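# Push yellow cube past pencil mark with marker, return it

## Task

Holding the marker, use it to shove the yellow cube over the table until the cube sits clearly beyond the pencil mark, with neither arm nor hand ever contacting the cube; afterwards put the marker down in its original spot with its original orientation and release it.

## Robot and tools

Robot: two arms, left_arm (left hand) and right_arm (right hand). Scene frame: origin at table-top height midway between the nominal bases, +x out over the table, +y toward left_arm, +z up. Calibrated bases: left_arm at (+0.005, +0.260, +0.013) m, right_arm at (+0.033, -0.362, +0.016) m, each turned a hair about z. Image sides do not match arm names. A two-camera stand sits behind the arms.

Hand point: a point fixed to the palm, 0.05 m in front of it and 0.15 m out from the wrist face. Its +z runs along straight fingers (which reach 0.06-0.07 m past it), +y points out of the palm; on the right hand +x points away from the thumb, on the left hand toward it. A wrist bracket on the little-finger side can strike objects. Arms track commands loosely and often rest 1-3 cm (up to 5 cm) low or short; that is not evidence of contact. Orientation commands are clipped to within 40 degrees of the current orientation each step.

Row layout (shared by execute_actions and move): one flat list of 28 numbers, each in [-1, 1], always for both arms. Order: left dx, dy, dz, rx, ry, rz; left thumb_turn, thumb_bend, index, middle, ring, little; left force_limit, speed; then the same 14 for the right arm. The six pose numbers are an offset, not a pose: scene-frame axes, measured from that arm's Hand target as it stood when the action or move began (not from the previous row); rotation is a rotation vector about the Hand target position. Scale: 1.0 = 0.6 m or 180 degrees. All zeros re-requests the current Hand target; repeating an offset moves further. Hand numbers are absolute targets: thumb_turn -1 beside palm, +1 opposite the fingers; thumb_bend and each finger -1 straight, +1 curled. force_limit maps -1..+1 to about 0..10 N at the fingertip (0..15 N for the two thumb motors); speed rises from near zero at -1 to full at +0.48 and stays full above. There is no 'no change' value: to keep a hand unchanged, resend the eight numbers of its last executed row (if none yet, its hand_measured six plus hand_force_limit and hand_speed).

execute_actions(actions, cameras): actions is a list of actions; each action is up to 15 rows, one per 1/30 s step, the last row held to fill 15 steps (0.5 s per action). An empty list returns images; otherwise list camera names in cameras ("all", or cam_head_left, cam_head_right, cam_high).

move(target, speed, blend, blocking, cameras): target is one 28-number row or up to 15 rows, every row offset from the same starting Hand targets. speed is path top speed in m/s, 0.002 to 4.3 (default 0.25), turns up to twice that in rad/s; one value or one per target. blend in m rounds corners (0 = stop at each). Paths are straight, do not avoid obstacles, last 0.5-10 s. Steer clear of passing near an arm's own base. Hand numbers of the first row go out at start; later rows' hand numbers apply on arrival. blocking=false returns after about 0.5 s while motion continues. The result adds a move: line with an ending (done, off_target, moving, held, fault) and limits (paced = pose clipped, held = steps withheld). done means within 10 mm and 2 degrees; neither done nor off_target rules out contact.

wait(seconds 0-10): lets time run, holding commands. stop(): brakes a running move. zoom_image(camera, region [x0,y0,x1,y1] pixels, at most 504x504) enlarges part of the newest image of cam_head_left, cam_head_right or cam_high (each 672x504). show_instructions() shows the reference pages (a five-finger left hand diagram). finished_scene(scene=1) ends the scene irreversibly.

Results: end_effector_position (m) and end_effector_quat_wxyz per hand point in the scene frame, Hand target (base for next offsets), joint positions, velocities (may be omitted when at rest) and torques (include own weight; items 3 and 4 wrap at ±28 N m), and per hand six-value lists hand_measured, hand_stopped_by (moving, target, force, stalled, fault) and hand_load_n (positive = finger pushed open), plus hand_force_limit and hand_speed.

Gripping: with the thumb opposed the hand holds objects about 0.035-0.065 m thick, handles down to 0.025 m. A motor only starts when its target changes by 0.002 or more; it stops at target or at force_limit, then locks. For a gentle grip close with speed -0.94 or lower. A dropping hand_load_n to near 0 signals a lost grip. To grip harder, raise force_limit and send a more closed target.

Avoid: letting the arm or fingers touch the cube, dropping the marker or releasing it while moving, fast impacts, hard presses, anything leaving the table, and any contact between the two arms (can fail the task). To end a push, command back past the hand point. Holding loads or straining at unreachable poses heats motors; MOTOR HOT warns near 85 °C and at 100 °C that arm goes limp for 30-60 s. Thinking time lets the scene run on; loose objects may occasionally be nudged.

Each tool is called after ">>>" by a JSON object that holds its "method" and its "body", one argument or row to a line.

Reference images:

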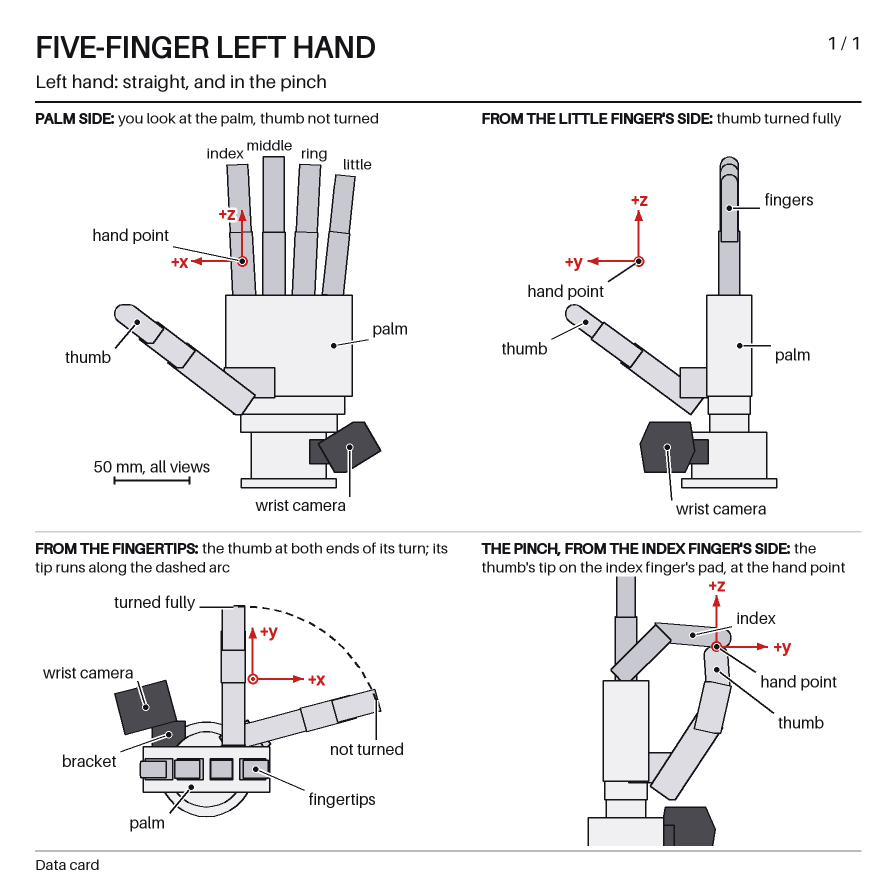

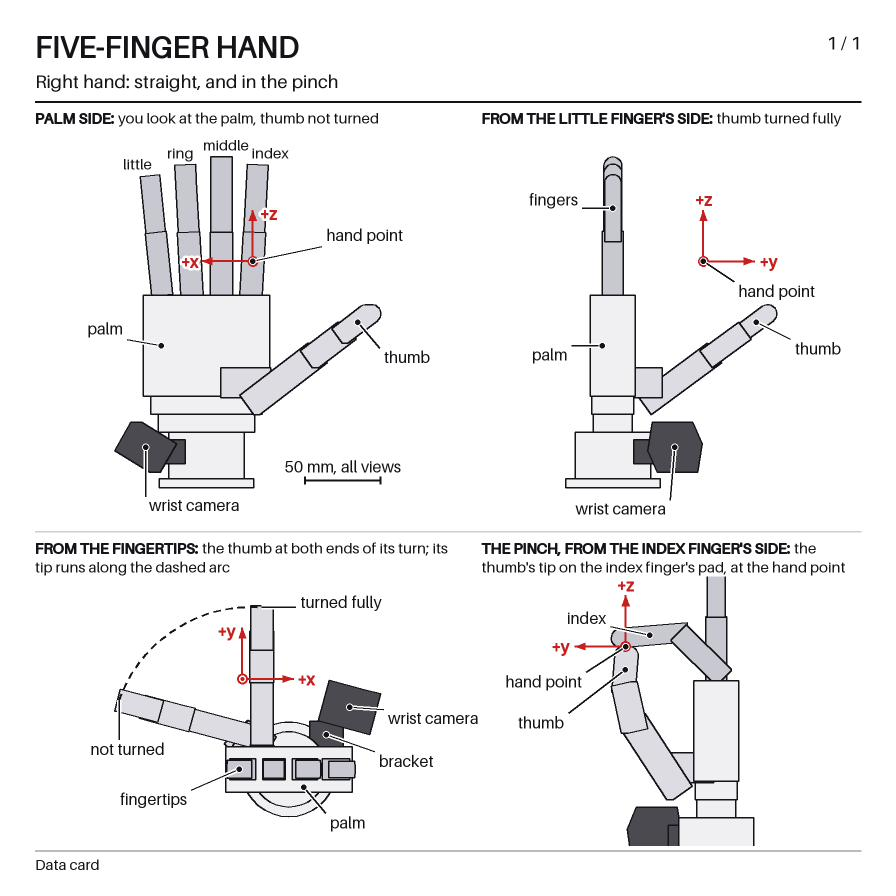

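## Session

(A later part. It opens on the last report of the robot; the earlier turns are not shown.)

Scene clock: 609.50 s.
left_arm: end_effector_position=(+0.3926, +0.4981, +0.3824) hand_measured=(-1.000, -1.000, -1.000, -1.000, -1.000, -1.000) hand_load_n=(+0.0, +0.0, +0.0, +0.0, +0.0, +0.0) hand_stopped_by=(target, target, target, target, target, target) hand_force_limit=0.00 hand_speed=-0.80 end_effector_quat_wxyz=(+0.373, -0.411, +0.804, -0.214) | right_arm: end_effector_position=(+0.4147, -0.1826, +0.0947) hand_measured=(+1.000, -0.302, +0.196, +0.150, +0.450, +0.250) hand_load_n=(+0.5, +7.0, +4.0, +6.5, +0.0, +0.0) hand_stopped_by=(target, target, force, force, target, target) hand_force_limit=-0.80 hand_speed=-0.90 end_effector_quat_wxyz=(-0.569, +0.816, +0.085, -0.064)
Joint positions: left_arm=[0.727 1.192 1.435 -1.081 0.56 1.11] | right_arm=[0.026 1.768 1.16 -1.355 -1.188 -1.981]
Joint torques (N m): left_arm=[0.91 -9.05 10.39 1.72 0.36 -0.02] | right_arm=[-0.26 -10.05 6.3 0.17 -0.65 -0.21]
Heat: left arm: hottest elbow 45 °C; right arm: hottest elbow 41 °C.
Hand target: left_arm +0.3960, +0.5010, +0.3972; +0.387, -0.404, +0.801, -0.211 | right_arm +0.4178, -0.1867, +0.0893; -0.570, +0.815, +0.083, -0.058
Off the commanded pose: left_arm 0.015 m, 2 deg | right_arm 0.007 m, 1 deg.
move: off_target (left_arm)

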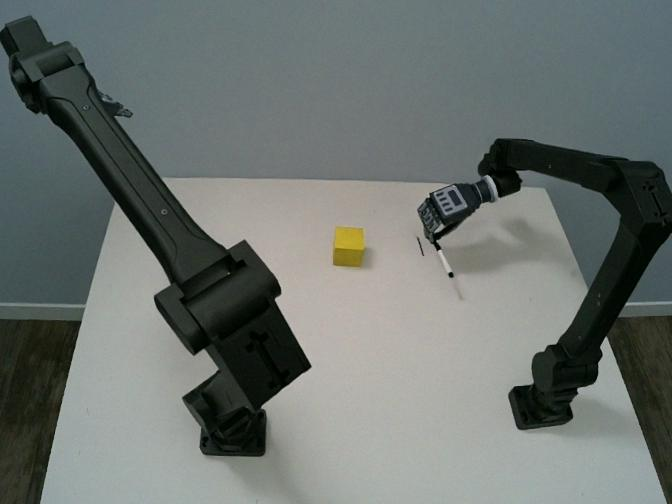

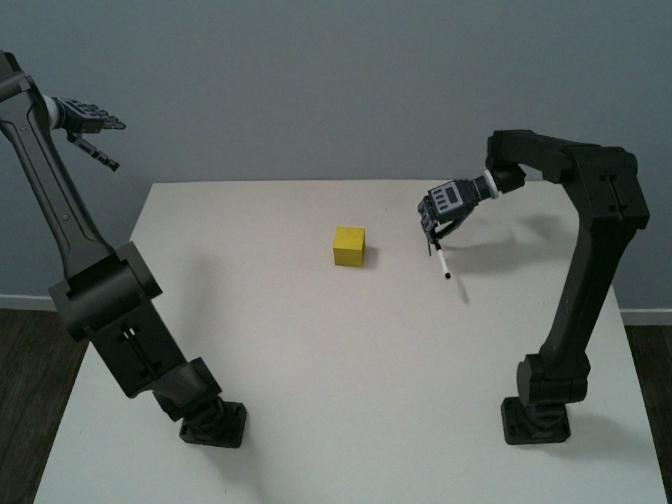

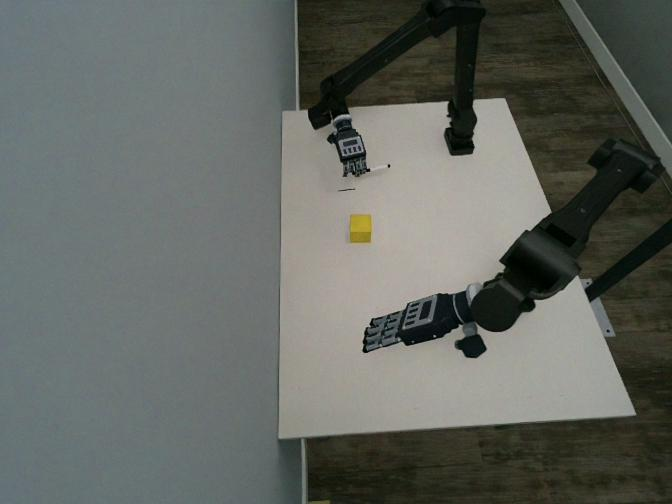

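>>> {"method": "move", "body": {
  "target": [0,0,0,0,0,0,-1,-1,-1,-1,-1,-1,0,-0.8,0.0,-0.006,-0.09,0,0,0.023,1,-0.3,0.25,0.25,0.45,0.25,-0.8,-0.9],
  "cameras": ["all"],
  "speed": 0.1
}}

>>> {"method": "zoom_image", "body": {
  "camera": "cam_head_left",
  "region": [395, 230, 465, 300]
}}

>>> {"method": "zoom_image", "body": {
  "camera": "cam_head_right",
  "region": [395, 230, 465, 300]
}}

>>> {"method": "zoom_image", "body": {
  "camera": "cam_high",
  "region": [320, 120, 410, 210]
}}

Scene clock: 635.53 s.
left_arm: end_effector_position=(+0.3926, +0.4981, +0.3824) hand_measured=(-1.000, -1.000, -1.000, -1.000, -1.000, -1.000) hand_load_n=(+0.0, +0.0, +0.0, +0.0, +0.0, +0.5) hand_stopped_by=(target, target, target, target, target, target) hand_force_limit=0.00 hand_speed=-0.80 end_effector_quat_wxyz=(+0.373, -0.411, +0.804, -0.214) | right_arm: end_effector_position=(+0.4121, -0.1872, +0.0400) hand_measured=(+1.000, -0.302, +0.196, +0.150, +0.450, +0.250) hand_load_n=(+0.0, +7.0, +4.0, +6.5, +0.0, +0.0) hand_stopped_by=(target, target, force, force, target, target) hand_force_limit=-0.80 hand_speed=-0.90 end_effector_quat_wxyz=(-0.563, +0.816, +0.104, -0.083)
Joint positions: left_arm=[0.727 1.192 1.435 -1.081 0.56 1.11] | right_arm=[0.026 1.892 1.16 -1.344 -1.156 -2.094]
Joint torques (N m): left_arm=[1.38 -8.59 10.4 1.91 0.42 -0.03] | right_arm=[-0.09 -10.64 6.28 -0.02 -0.5 -0.22]
Heat: left arm: hottest elbow 45 °C; right arm: hottest elbow 39 °C.
Hand target: left_arm +0.3960, +0.5010, +0.3972; +0.387, -0.404, +0.801, -0.211 | right_arm +0.4178, -0.1903, +0.0353; -0.568, +0.812, +0.112, -0.079
Off the commanded pose: left_arm 0.015 m, 2 deg | right_arm 0.008 m, 1 deg.
joint sent to its limit (right arm) — joint 6 (wrist roll), lower limit. The joint targets still meet the commanded pose.
move: off_target (left_arm)

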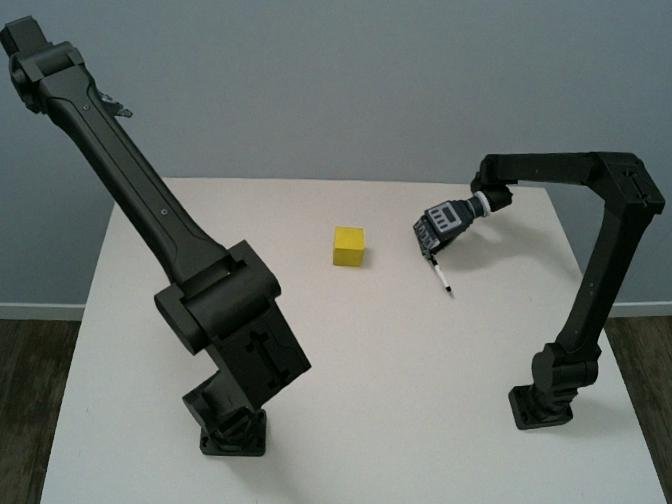

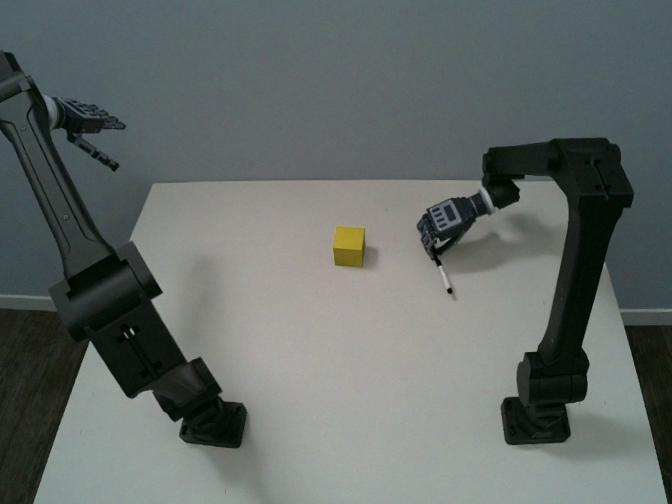

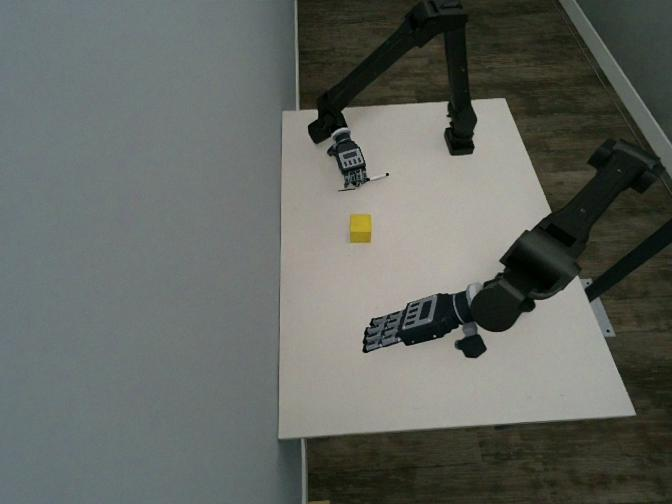

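Scaled by 7.200 from the camera's 672x504 image, which has a finer 960x720 frame.

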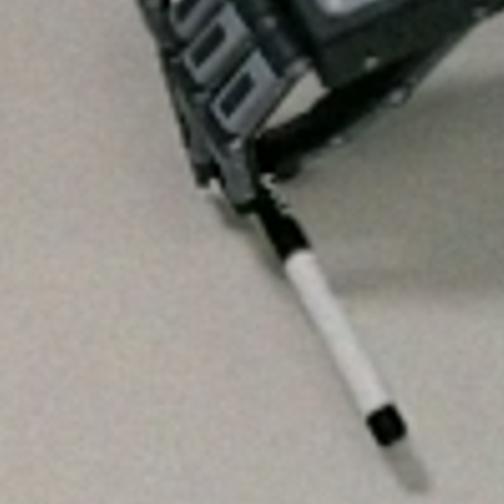

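Scaled by 7.200 from the camera's 672x504 image, which has a finer 960x720 frame.

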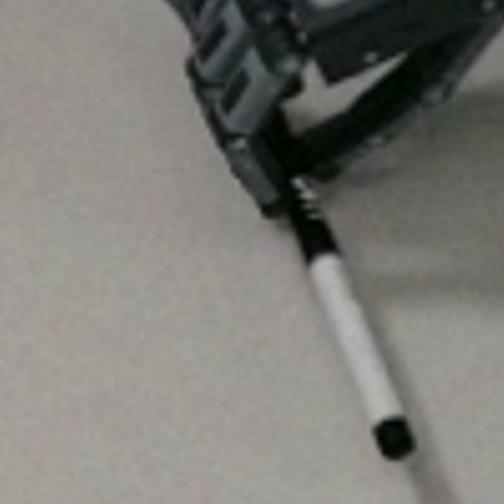

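Scaled by 5.600 from the camera's 672x504 image, which has a finer 960x720 frame.

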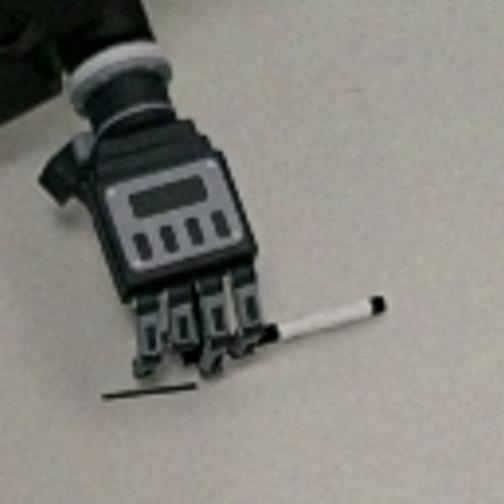

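>>> {"method": "move", "body": {
  "target": [0,0,0,0,0,0,-1,-1,-1,-1,-1,-1,0,-0.8,-0.005,0.008,-0.026,0,0,0,1,-0.3,0.25,0.25,0.45,0.25,-0.8,-0.9],
  "cameras": ["all"],
  "speed": 0.06
}}

>>> {"method": "zoom_image", "body": {
  "camera": "cam_head_left",
  "region": [395, 230, 465, 300]
}}

>>> {"method": "zoom_image", "body": {
  "camera": "cam_head_right",
  "region": [395, 240, 465, 310]
}}

>>> {"method": "zoom_image", "body": {
  "camera": "cam_high",
  "region": [320, 120, 410, 210]
}}

Scene clock: 647.10 s.
left_arm: end_effector_position=(+0.3926, +0.4981, +0.3824) hand_measured=(-1.000, -1.000, -1.000, -1.000, -1.000, -1.000) hand_load_n=(+0.0, +0.0, +0.0, +0.0, +0.0, +0.0) hand_stopped_by=(target, target, target, target, target, target) hand_force_limit=0.00 hand_speed=-0.80 end_effector_quat_wxyz=(+0.373, -0.411, +0.804, -0.214) | right_arm: end_effector_position=(+0.4172, -0.1864, +0.0272) hand_measured=(+1.000, -0.302, +0.196, +0.150, +0.450, +0.250) hand_load_n=(+0.0, +7.0, +4.0, +6.5, +0.5, +0.0) hand_stopped_by=(target, target, force, force, target, target) hand_force_limit=-0.80 hand_speed=-0.90 end_effector_quat_wxyz=(-0.564, +0.815, +0.108, -0.076)
Joint positions: left_arm=[0.727 1.192 1.435 -1.081 0.56 1.11] | right_arm=[0.026 1.917 1.16 -1.303 -1.16 -2.094]
Joint torques (N m): left_arm=[1.08 -9.76 10.15 1.84 0.39 -0.07] | right_arm=[0.67 -10.64 4.98 -0.05 -0.63 -0.21]
Heat: left arm: hottest elbow 45 °C; right arm: hottest elbow 38 °C.
Hand target: left_arm +0.3960, +0.5010, +0.3972; +0.387, -0.404, +0.801, -0.211 | right_arm +0.4148, -0.1855, +0.0197; -0.568, +0.812, +0.112, -0.079
Off the commanded pose: left_arm 0.015 m, 2 deg | right_arm 0.008 m, 1 deg.
joint sent to its limit (right arm) — joint 6 (wrist roll), lower limit. The joint targets still meet the commanded pose.
move: off_target (left_arm)

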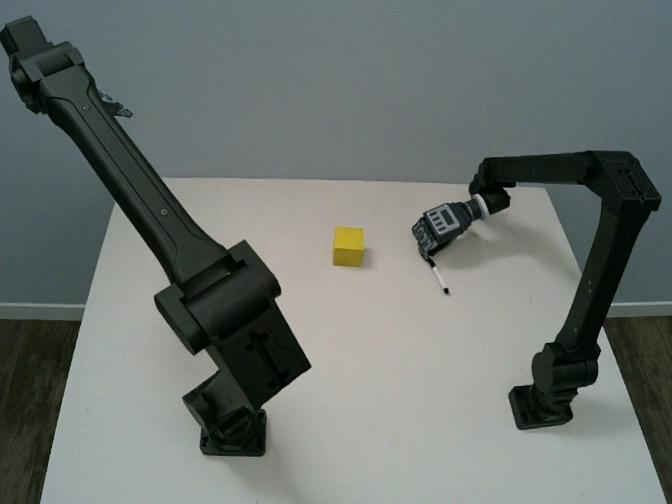

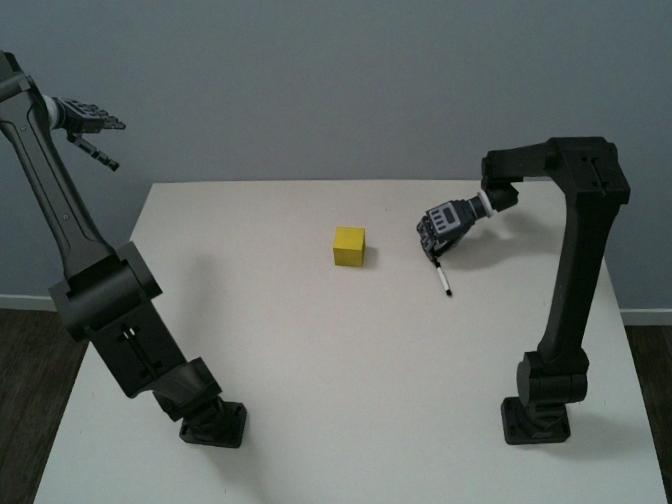

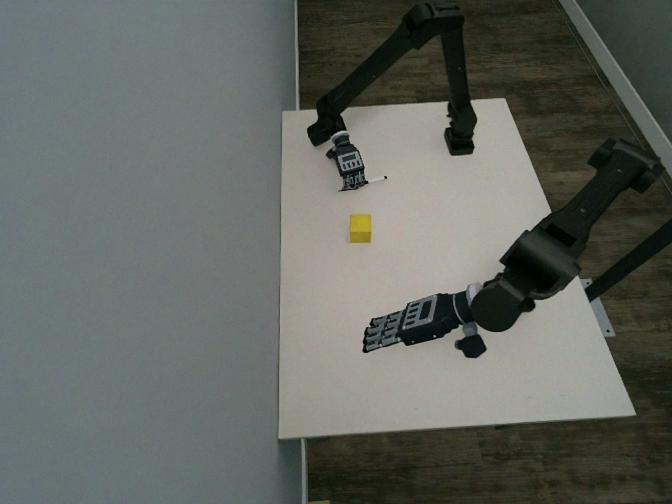

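Scaled by 7.200 from the camera's 672x504 image, which has a finer 960x720 frame.

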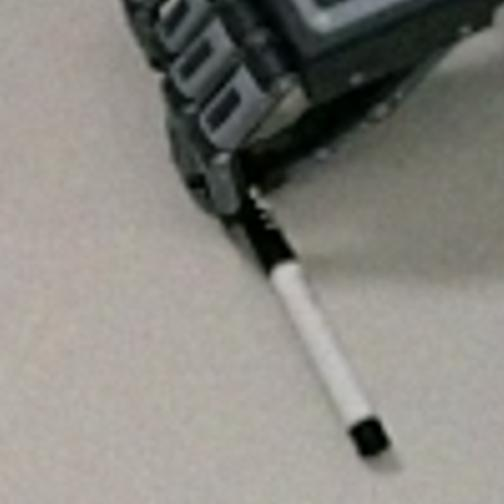

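Scaled by 7.200 from the camera's 672x504 image, which has a finer 960x720 frame.

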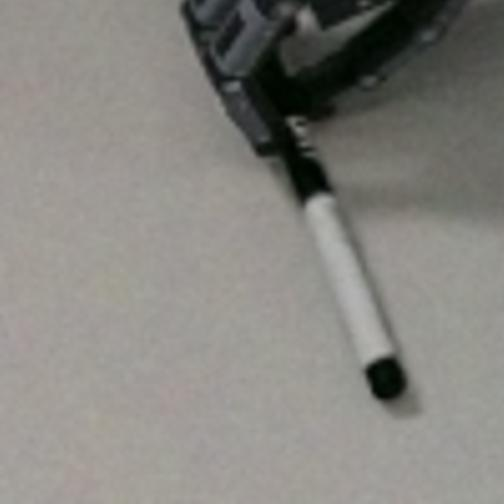

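Scaled by 5.600 from the camera's 672x504 image, which has a finer 960x720 frame.

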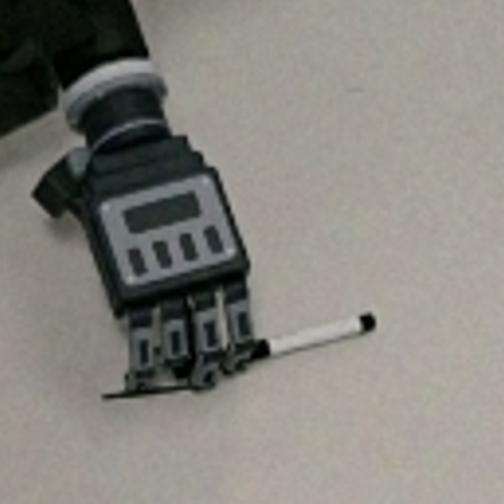

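>>> {"method": "move", "body": {
  "target": [0,0,0,0,0,0,-1,-1,-1,-1,-1,-1,0,-0.8,-0.02,0.008,-0.007,0,0,0,1,-0.3,0.25,0.25,0.45,0.25,-0.8,-0.9],
  "cameras": ["all"],
  "speed": 0.06
}}

>>> {"method": "zoom_image", "body": {
  "camera": "cam_head_left",
  "region": [395, 230, 465, 300]
}}

>>> {"method": "zoom_image", "body": {
  "camera": "cam_head_right",
  "region": [395, 240, 465, 310]
}}

>>> {"method": "zoom_image", "body": {
  "camera": "cam_high",
  "region": [320, 120, 410, 210]
}}

Scene clock: 659.60 s.
left_arm: end_effector_position=(+0.3926, +0.4981, +0.3824) hand_measured=(-1.000, -1.000, -1.000, -1.000, -1.000, -1.000) hand_load_n=(+0.0, +0.0, +0.0, +0.5, +0.0, +0.0) hand_stopped_by=(target, target, target, target, target, target) hand_force_limit=0.00 hand_speed=-0.80 end_effector_quat_wxyz=(+0.373, -0.411, +0.804, -0.214) | right_arm: end_effector_position=(+0.4050, -0.1849, +0.0196) hand_measured=(+1.000, -0.302, +0.196, +0.150, +0.450, +0.250) hand_load_n=(+0.0, +7.0, +4.0, +6.5, +0.5, +0.0) hand_stopped_by=(target, target, force, force, target, target) hand_force_limit=-0.80 hand_speed=-0.90 end_effector_quat_wxyz=(-0.567, +0.813, +0.104, -0.081)
Joint positions: left_arm=[0.727 1.192 1.435 -1.081 0.56 1.11] | right_arm=[0.029 1.917 1.123 -1.279 -1.169 -2.094]
Joint torques (N m): left_arm=[0.5 -9.7 10.35 1.68 0.4 -0.02] | right_arm=[1.38 -11.22 4.79 0.06 -0.58 -0.21]
Heat: left arm: hottest elbow 45 °C; right arm: hottest shoulder 37 °C.
Hand target: left_arm +0.3960, +0.5010, +0.3972; +0.387, -0.404, +0.801, -0.211 | right_arm +0.4027, -0.1806, +0.0155; -0.568, +0.812, +0.113, -0.079
Off the commanded pose: left_arm 0.015 m, 2 deg | right_arm 0.006 m, 1 deg.
joint sent to its limit (right arm) — joint 6 (wrist roll), lower limit. The joint targets still meet the commanded pose.
move: off_target (left_arm)

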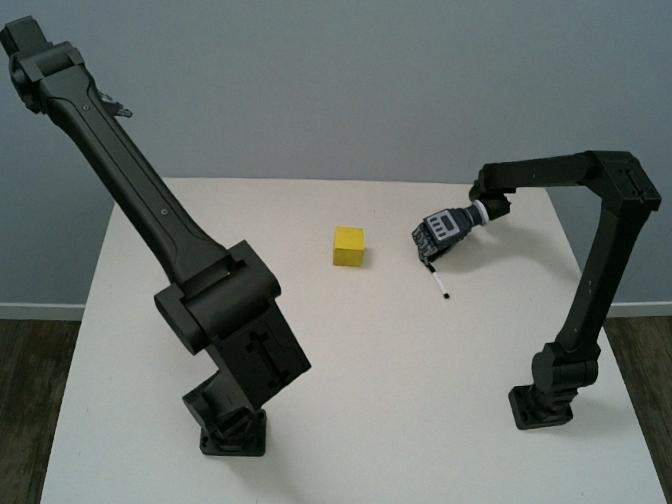

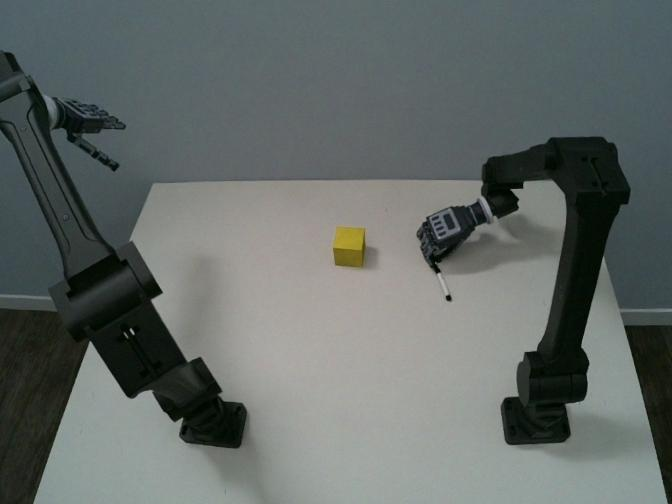

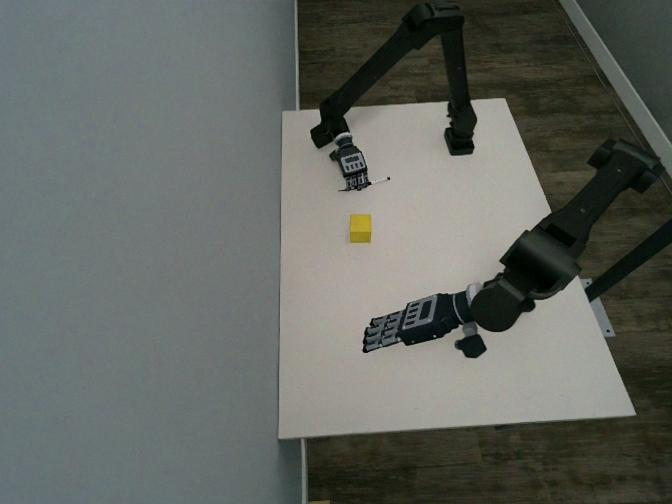

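Scaled by 7.200 from the camera's 672x504 image, which has a finer 960x720 frame.

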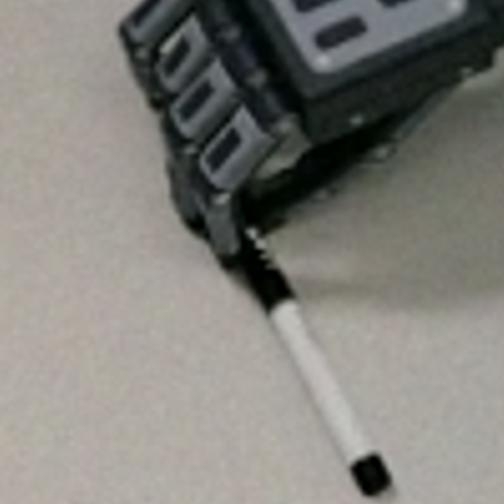

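Scaled by 7.200 from the camera's 672x504 image, which has a finer 960x720 frame.

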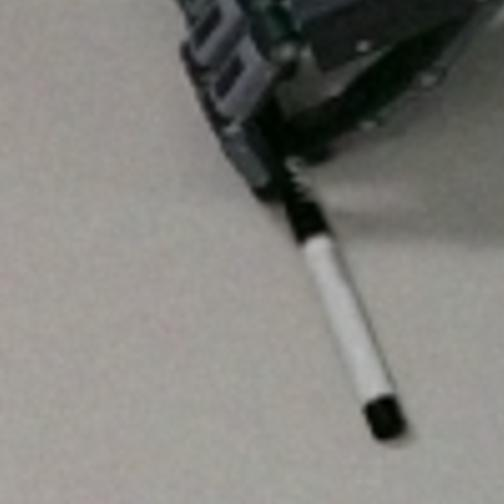

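Scaled by 5.600 from the camera's 672x504 image, which has a finer 960x720 frame.

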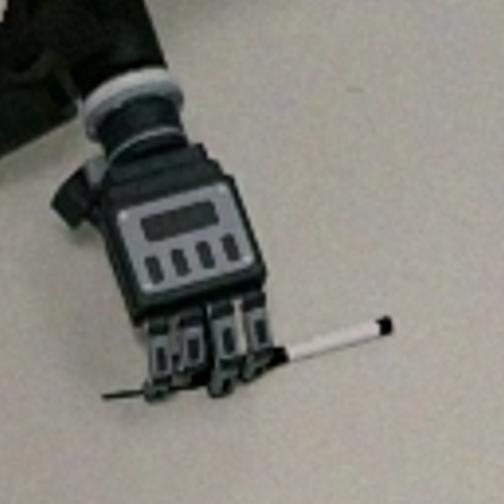

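>>> {"method": "move", "body": {
  "target": [0,0,0,0,0,0,-1,-1,-1,-1,-1,-1,0,-0.8,-0.010,0.008,-0.002,0,0,0,1,-0.3,0.25,0.25,0.45,0.25,-0.8,-0.9],
  "cameras": ["all"],
  "speed": 0.06
}}

>>> {"method": "zoom_image", "body": {
  "camera": "cam_head_left",
  "region": [395, 230, 465, 300]
}}

>>> {"method": "zoom_image", "body": {
  "camera": "cam_head_right",
  "region": [395, 240, 465, 310]
}}

>>> {"method": "zoom_image", "body": {
  "camera": "cam_high",
  "region": [320, 120, 410, 210]
}}

Scene clock: 670.60 s.
left_arm: end_effector_position=(+0.3926, +0.4981, +0.3824) hand_measured=(-1.000, -1.000, -1.000, -1.000, -1.000, -1.000) hand_load_n=(-0.5, +0.0, +0.0, +0.0, +0.0, +0.0) hand_stopped_by=(target, target, target, target, target, target) hand_force_limit=0.00 hand_speed=-0.80 end_effector_quat_wxyz=(+0.373, -0.411, +0.804, -0.214) | right_arm: end_effector_position=(+0.4023, -0.1802, +0.0183) hand_measured=(+1.000, -0.302, +0.196, +0.150, +0.450, +0.250) hand_load_n=(-0.5, +6.5, +4.0, +7.5, +0.0, +0.0) hand_stopped_by=(target, target, force, force, target, target) hand_force_limit=-0.80 hand_speed=-0.90 end_effector_quat_wxyz=(-0.572, +0.810, +0.102, -0.078)
Joint positions: left_arm=[0.727 1.192 1.435 -1.081 0.56 1.11] | right_arm=[0.036 1.913 1.107 -1.25 -1.184 -2.077]
Joint torques (N m): left_arm=[0.79 -9.35 10.21 1.85 0.45 -0.08] | right_arm=[1.61 -11.69 4.21 0.28 -0.25 -0.14]
Heat: left arm: hottest elbow 45 °C; right arm: hottest shoulder 38 °C.
Hand target: left_arm +0.3960, +0.5010, +0.3972; +0.387, -0.404, +0.801, -0.211 | right_arm +0.3969, -0.1759, +0.0144; -0.568, +0.812, +0.112, -0.079
Off the commanded pose: left_arm 0.015 m, 2 deg | right_arm 0.008 m, 1 deg.
move: off_target (left_arm)

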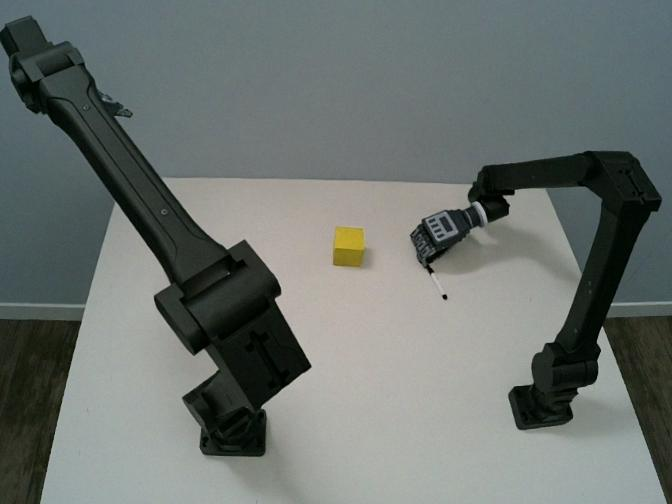

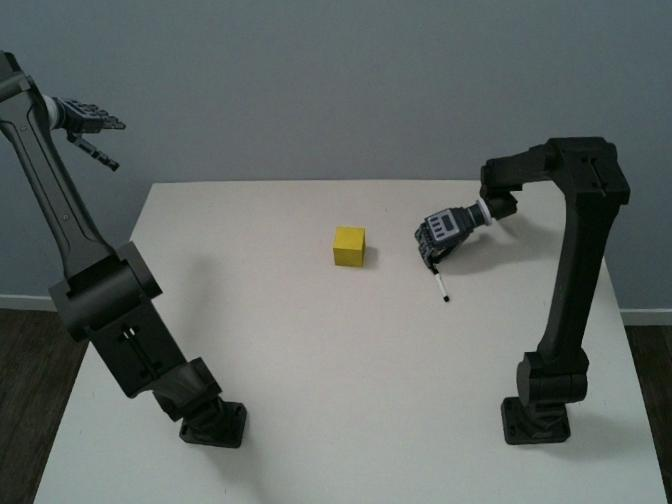

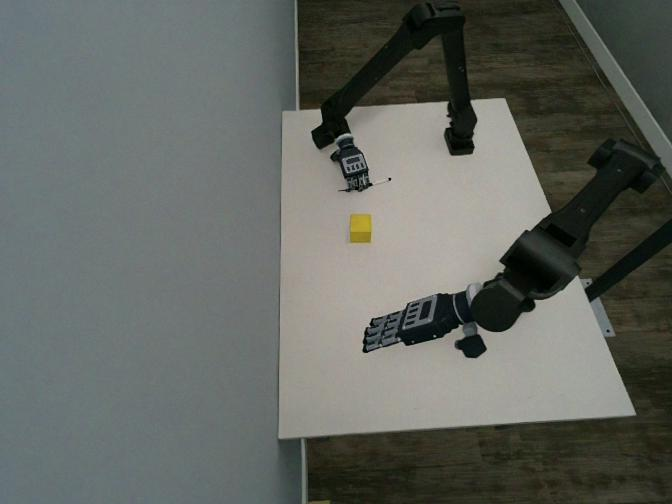

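Scaled by 7.200 from the camera's 672x504 image, which has a finer 960x720 frame.

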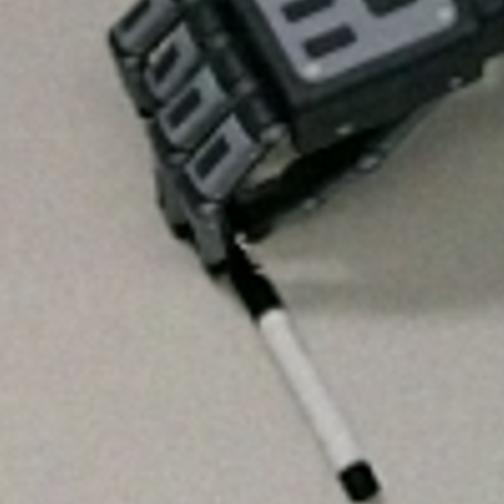

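Scaled by 7.200 from the camera's 672x504 image, which has a finer 960x720 frame.

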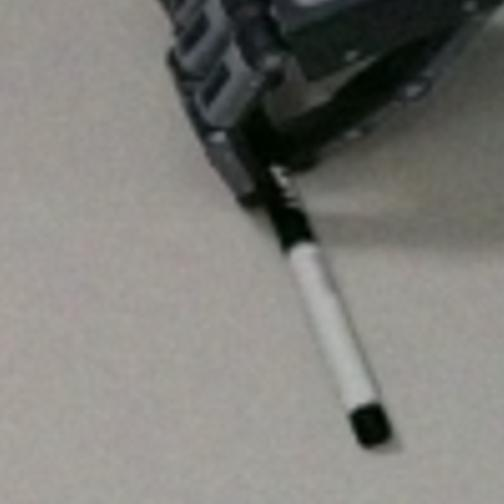

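Scaled by 5.600 from the camera's 672x504 image, which has a finer 960x720 frame.

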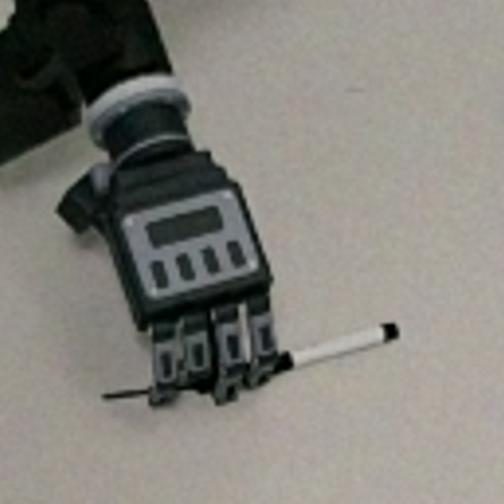

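>>> {"method": "move", "body": {
  "target": [0,0,0,0,0,0,-1,-1,-1,-1,-1,-1,0,-0.8,0,0,0,0,0,0,1,-0.33,0.1,0.05,0.3,0.1,-0.6,-0.85],
  "cameras": ["all"],
  "speed": 0.06
}}

>>> {"method": "zoom_image", "body": {
  "camera": "cam_head_left",
  "region": [395, 230, 465, 300]
}}

>>> {"method": "zoom_image", "body": {
  "camera": "cam_head_right",
  "region": [395, 240, 465, 310]
}}

Scene clock: 681.37 s.
left_arm: end_effector_position=(+0.3926, +0.4981, +0.3824) hand_measured=(-1.000, -1.000, -1.000, -1.000, -1.000, -1.000) hand_load_n=(+0.0, +0.0, +0.0, +0.0, +0.0, +0.0) hand_stopped_by=(target, target, target, target, target, target) hand_force_limit=0.00 hand_speed=-0.80 end_effector_quat_wxyz=(+0.373, -0.411, +0.804, -0.214) | right_arm: end_effector_position=(+0.4028, -0.1804, +0.0181) hand_measured=(+1.000, -0.330, +0.100, +0.050, +0.300, +0.100) hand_load_n=(+0.0, +0.5, +0.0, -3.0, -0.5, +0.0) hand_stopped_by=(target, target, target, target, target, target) hand_force_limit=-0.60 hand_speed=-0.85 end_effector_quat_wxyz=(-0.571, +0.811, +0.103, -0.077)
Joint positions: left_arm=[0.727 1.192 1.435 -1.081 0.56 1.11] | right_arm=[0.036 1.912 1.107 -1.247 -1.183 -2.076]
Joint torques (N m): left_arm=[0.91 -9.52 10.3 1.58 0.41 -0.06] | right_arm=[1.55 -11.63 4.21 0.2 -0.31 -0.13]
Heat: left arm: hottest elbow 45 °C; right arm: hottest shoulder 38 °C.
Hand target: left_arm +0.3960, +0.5010, +0.3972; +0.387, -0.404, +0.801, -0.211 | right_arm +0.3969, -0.1759, +0.0143; -0.568, +0.812, +0.112, -0.079
Off the commanded pose: left_arm 0.015 m, 2 deg | right_arm 0.008 m, 1 deg.
move: off_target (left_arm)

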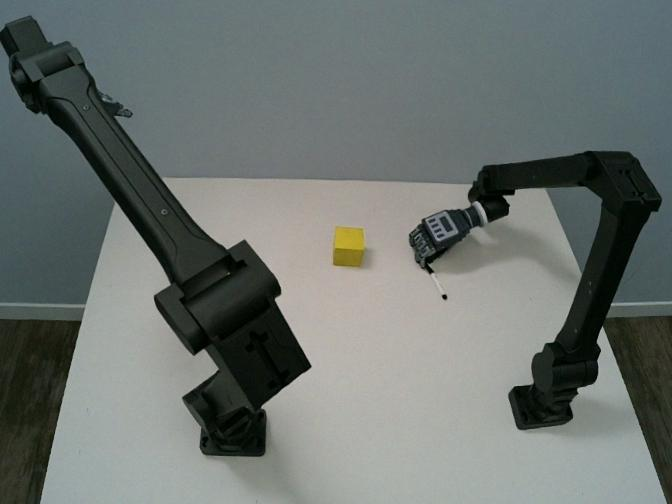

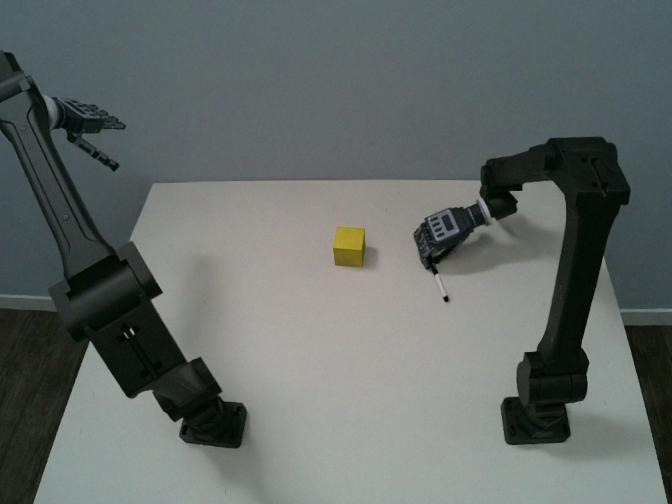

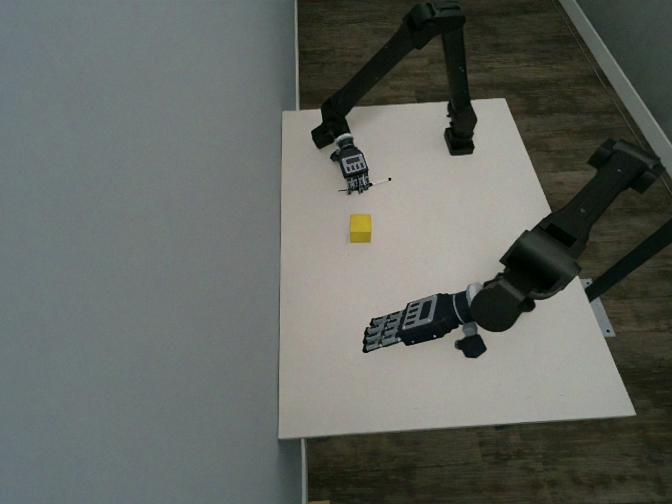

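Scaled by 7.200 from the camera's 672x504 image, which has a finer 960x720 frame.

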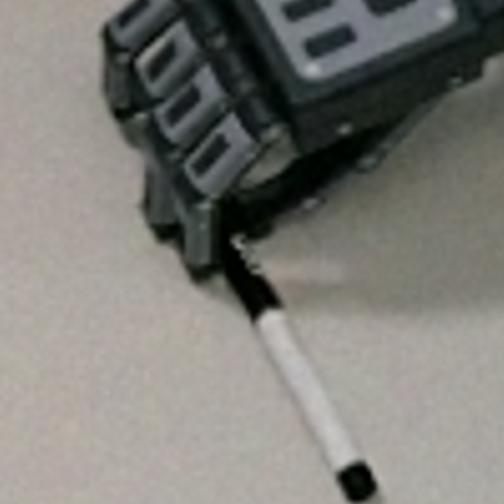

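Scaled by 7.200 from the camera's 672x504 image, which has a finer 960x720 frame.

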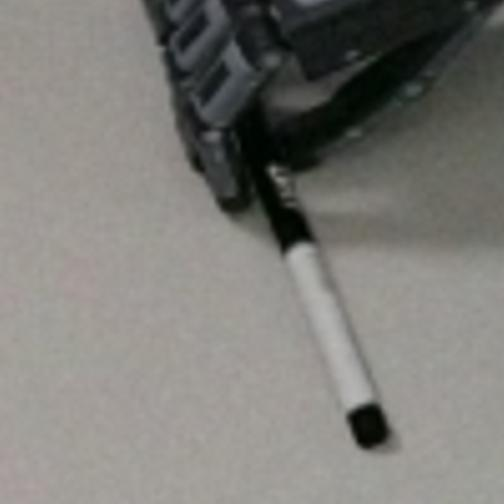

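>>> {"method": "move", "body": {
  "target": [
    [0,0,0,0,0,0,-1,-1,-1,-1,-1,-1,0,-0.8,0,0,0.012,0,0,0,1,-0.4,-0.3,-0.3,-0.3,-0.3,-0.6,-0.7],
    [0,0,0,0,0,0,-1,-1,-1,-1,-1,-1,0,-0.8,0,0,0.2,0,0,0,1,-0.4,-0.3,-0.3,-0.3,-0.3,-0.6,-0.7]
  ],
  "cameras": ["all"],
  "speed": 0.06
}}

>>> {"method": "zoom_image", "body": {
  "camera": "cam_head_left",
  "region": [395, 220, 475, 310]
}}

>>> {"method": "zoom_image", "body": {
  "camera": "cam_head_right",
  "region": [395, 220, 475, 310]
}}

>>> {"method": "zoom_image", "body": {
  "camera": "cam_high",
  "region": [320, 120, 410, 210]
}}

Scene clock: 691.43 s.
left_arm: end_effector_position=(+0.3926, +0.4981, +0.3824) hand_measured=(-1.000, -1.000, -1.000, -1.000, -1.000, -1.000) hand_load_n=(+0.0, +0.0, +0.0, -0.5, +0.0, +0.0) hand_stopped_by=(target, target, target, target, target, target) hand_force_limit=0.00 hand_speed=-0.80 end_effector_quat_wxyz=(+0.373, -0.411, +0.804, -0.214) | right_arm: end_effector_position=(+0.3833, -0.1804, +0.1172) hand_measured=(+1.000, -0.400, -0.300, -0.300, -0.300, -0.300) hand_load_n=(+0.0, +0.0, +0.0, +0.0, +0.0, +0.5) hand_stopped_by=(target, target, target, target, target, target) hand_force_limit=-0.60 hand_speed=-0.70 end_effector_quat_wxyz=(-0.569, +0.811, +0.096, -0.094)
Joint positions: left_arm=[0.727 1.192 1.435 -1.081 0.56 1.11] | right_arm=[0.042 1.721 1.143 -1.507 -1.177 -2.076]
Joint torques (N m): left_arm=[1.08 -9.52 10.37 1.84 0.4 -0.05] | right_arm=[1.32 -11.4 10.37 -1.06 -0.51 -0.11]
Heat: left arm: hottest elbow 45 °C; right arm: hottest shoulder 38 °C.
Hand target: left_arm +0.3960, +0.5010, +0.3972; +0.387, -0.404, +0.801, -0.211 | right_arm +0.3968, -0.1758, +0.1342; -0.568, +0.812, +0.113, -0.079
Off the commanded pose: left_arm 0.015 m, 2 deg | right_arm 0.022 m, 2 deg.
move: off_target (left_arm, right_arm)

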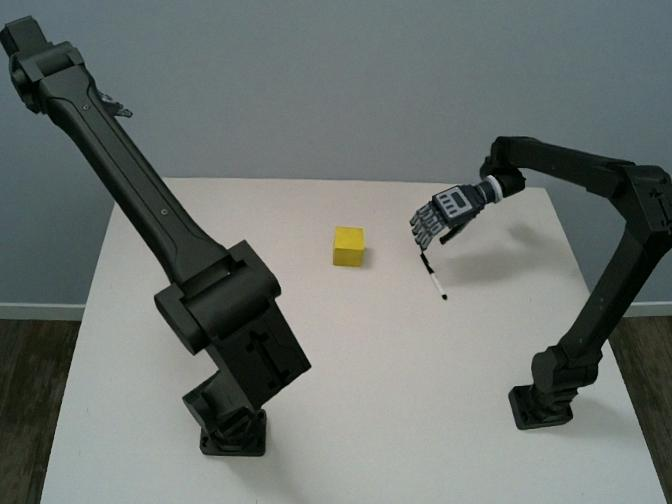

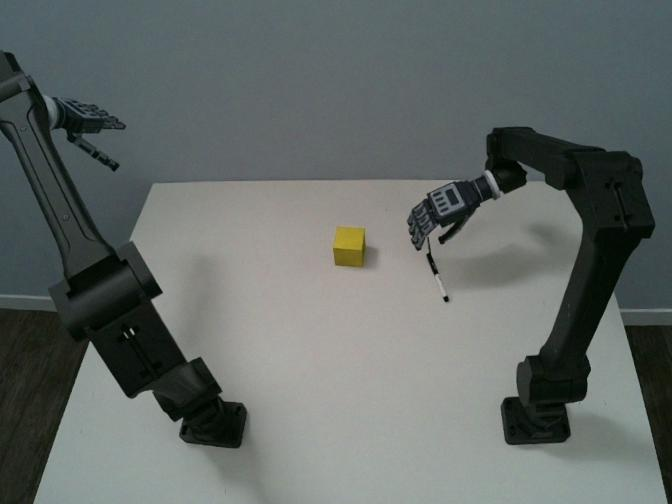

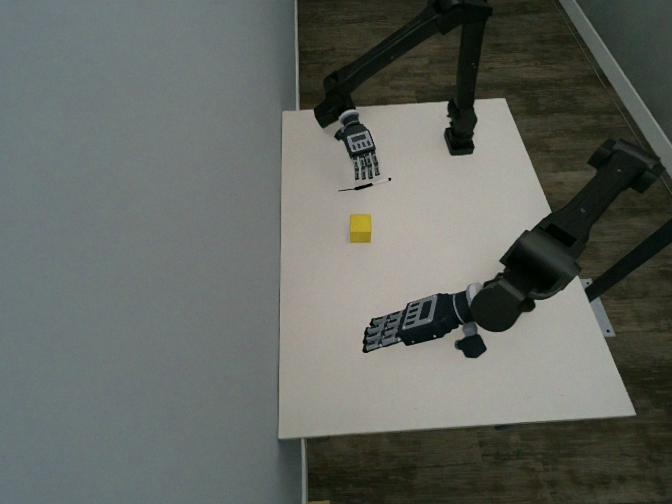

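Scaled by 5.600 from the camera's 672x504 image, which has a finer 960x720 frame.

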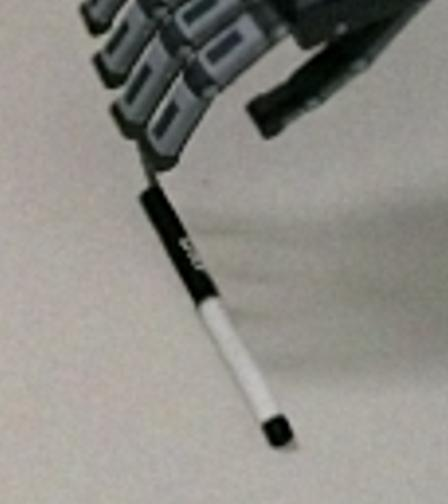

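Scaled by 5.600 from the camera's 672x504 image, which has a finer 960x720 frame.

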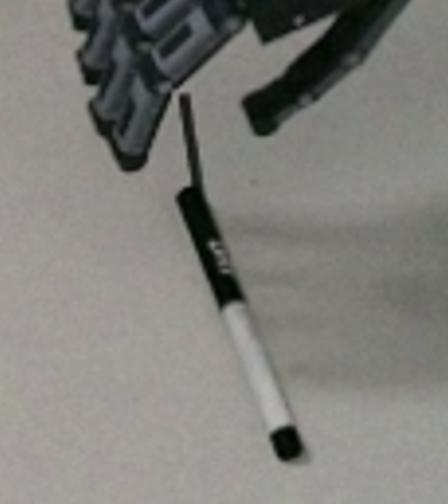

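Scaled by 5.600 from the camera's 672x504 image, which has a finer 960x720 frame.

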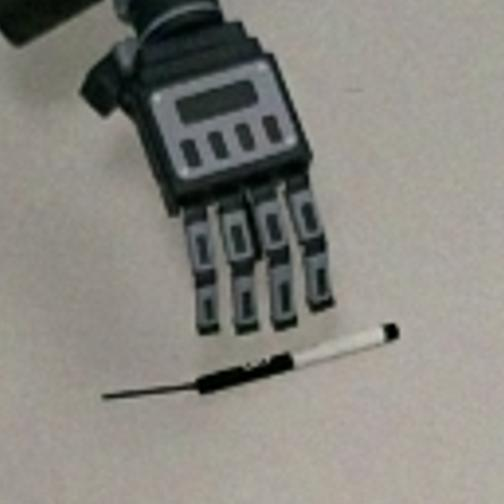

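>>> {"method": "finished_scene", "body": {

}}

The scene is finished: the task was done.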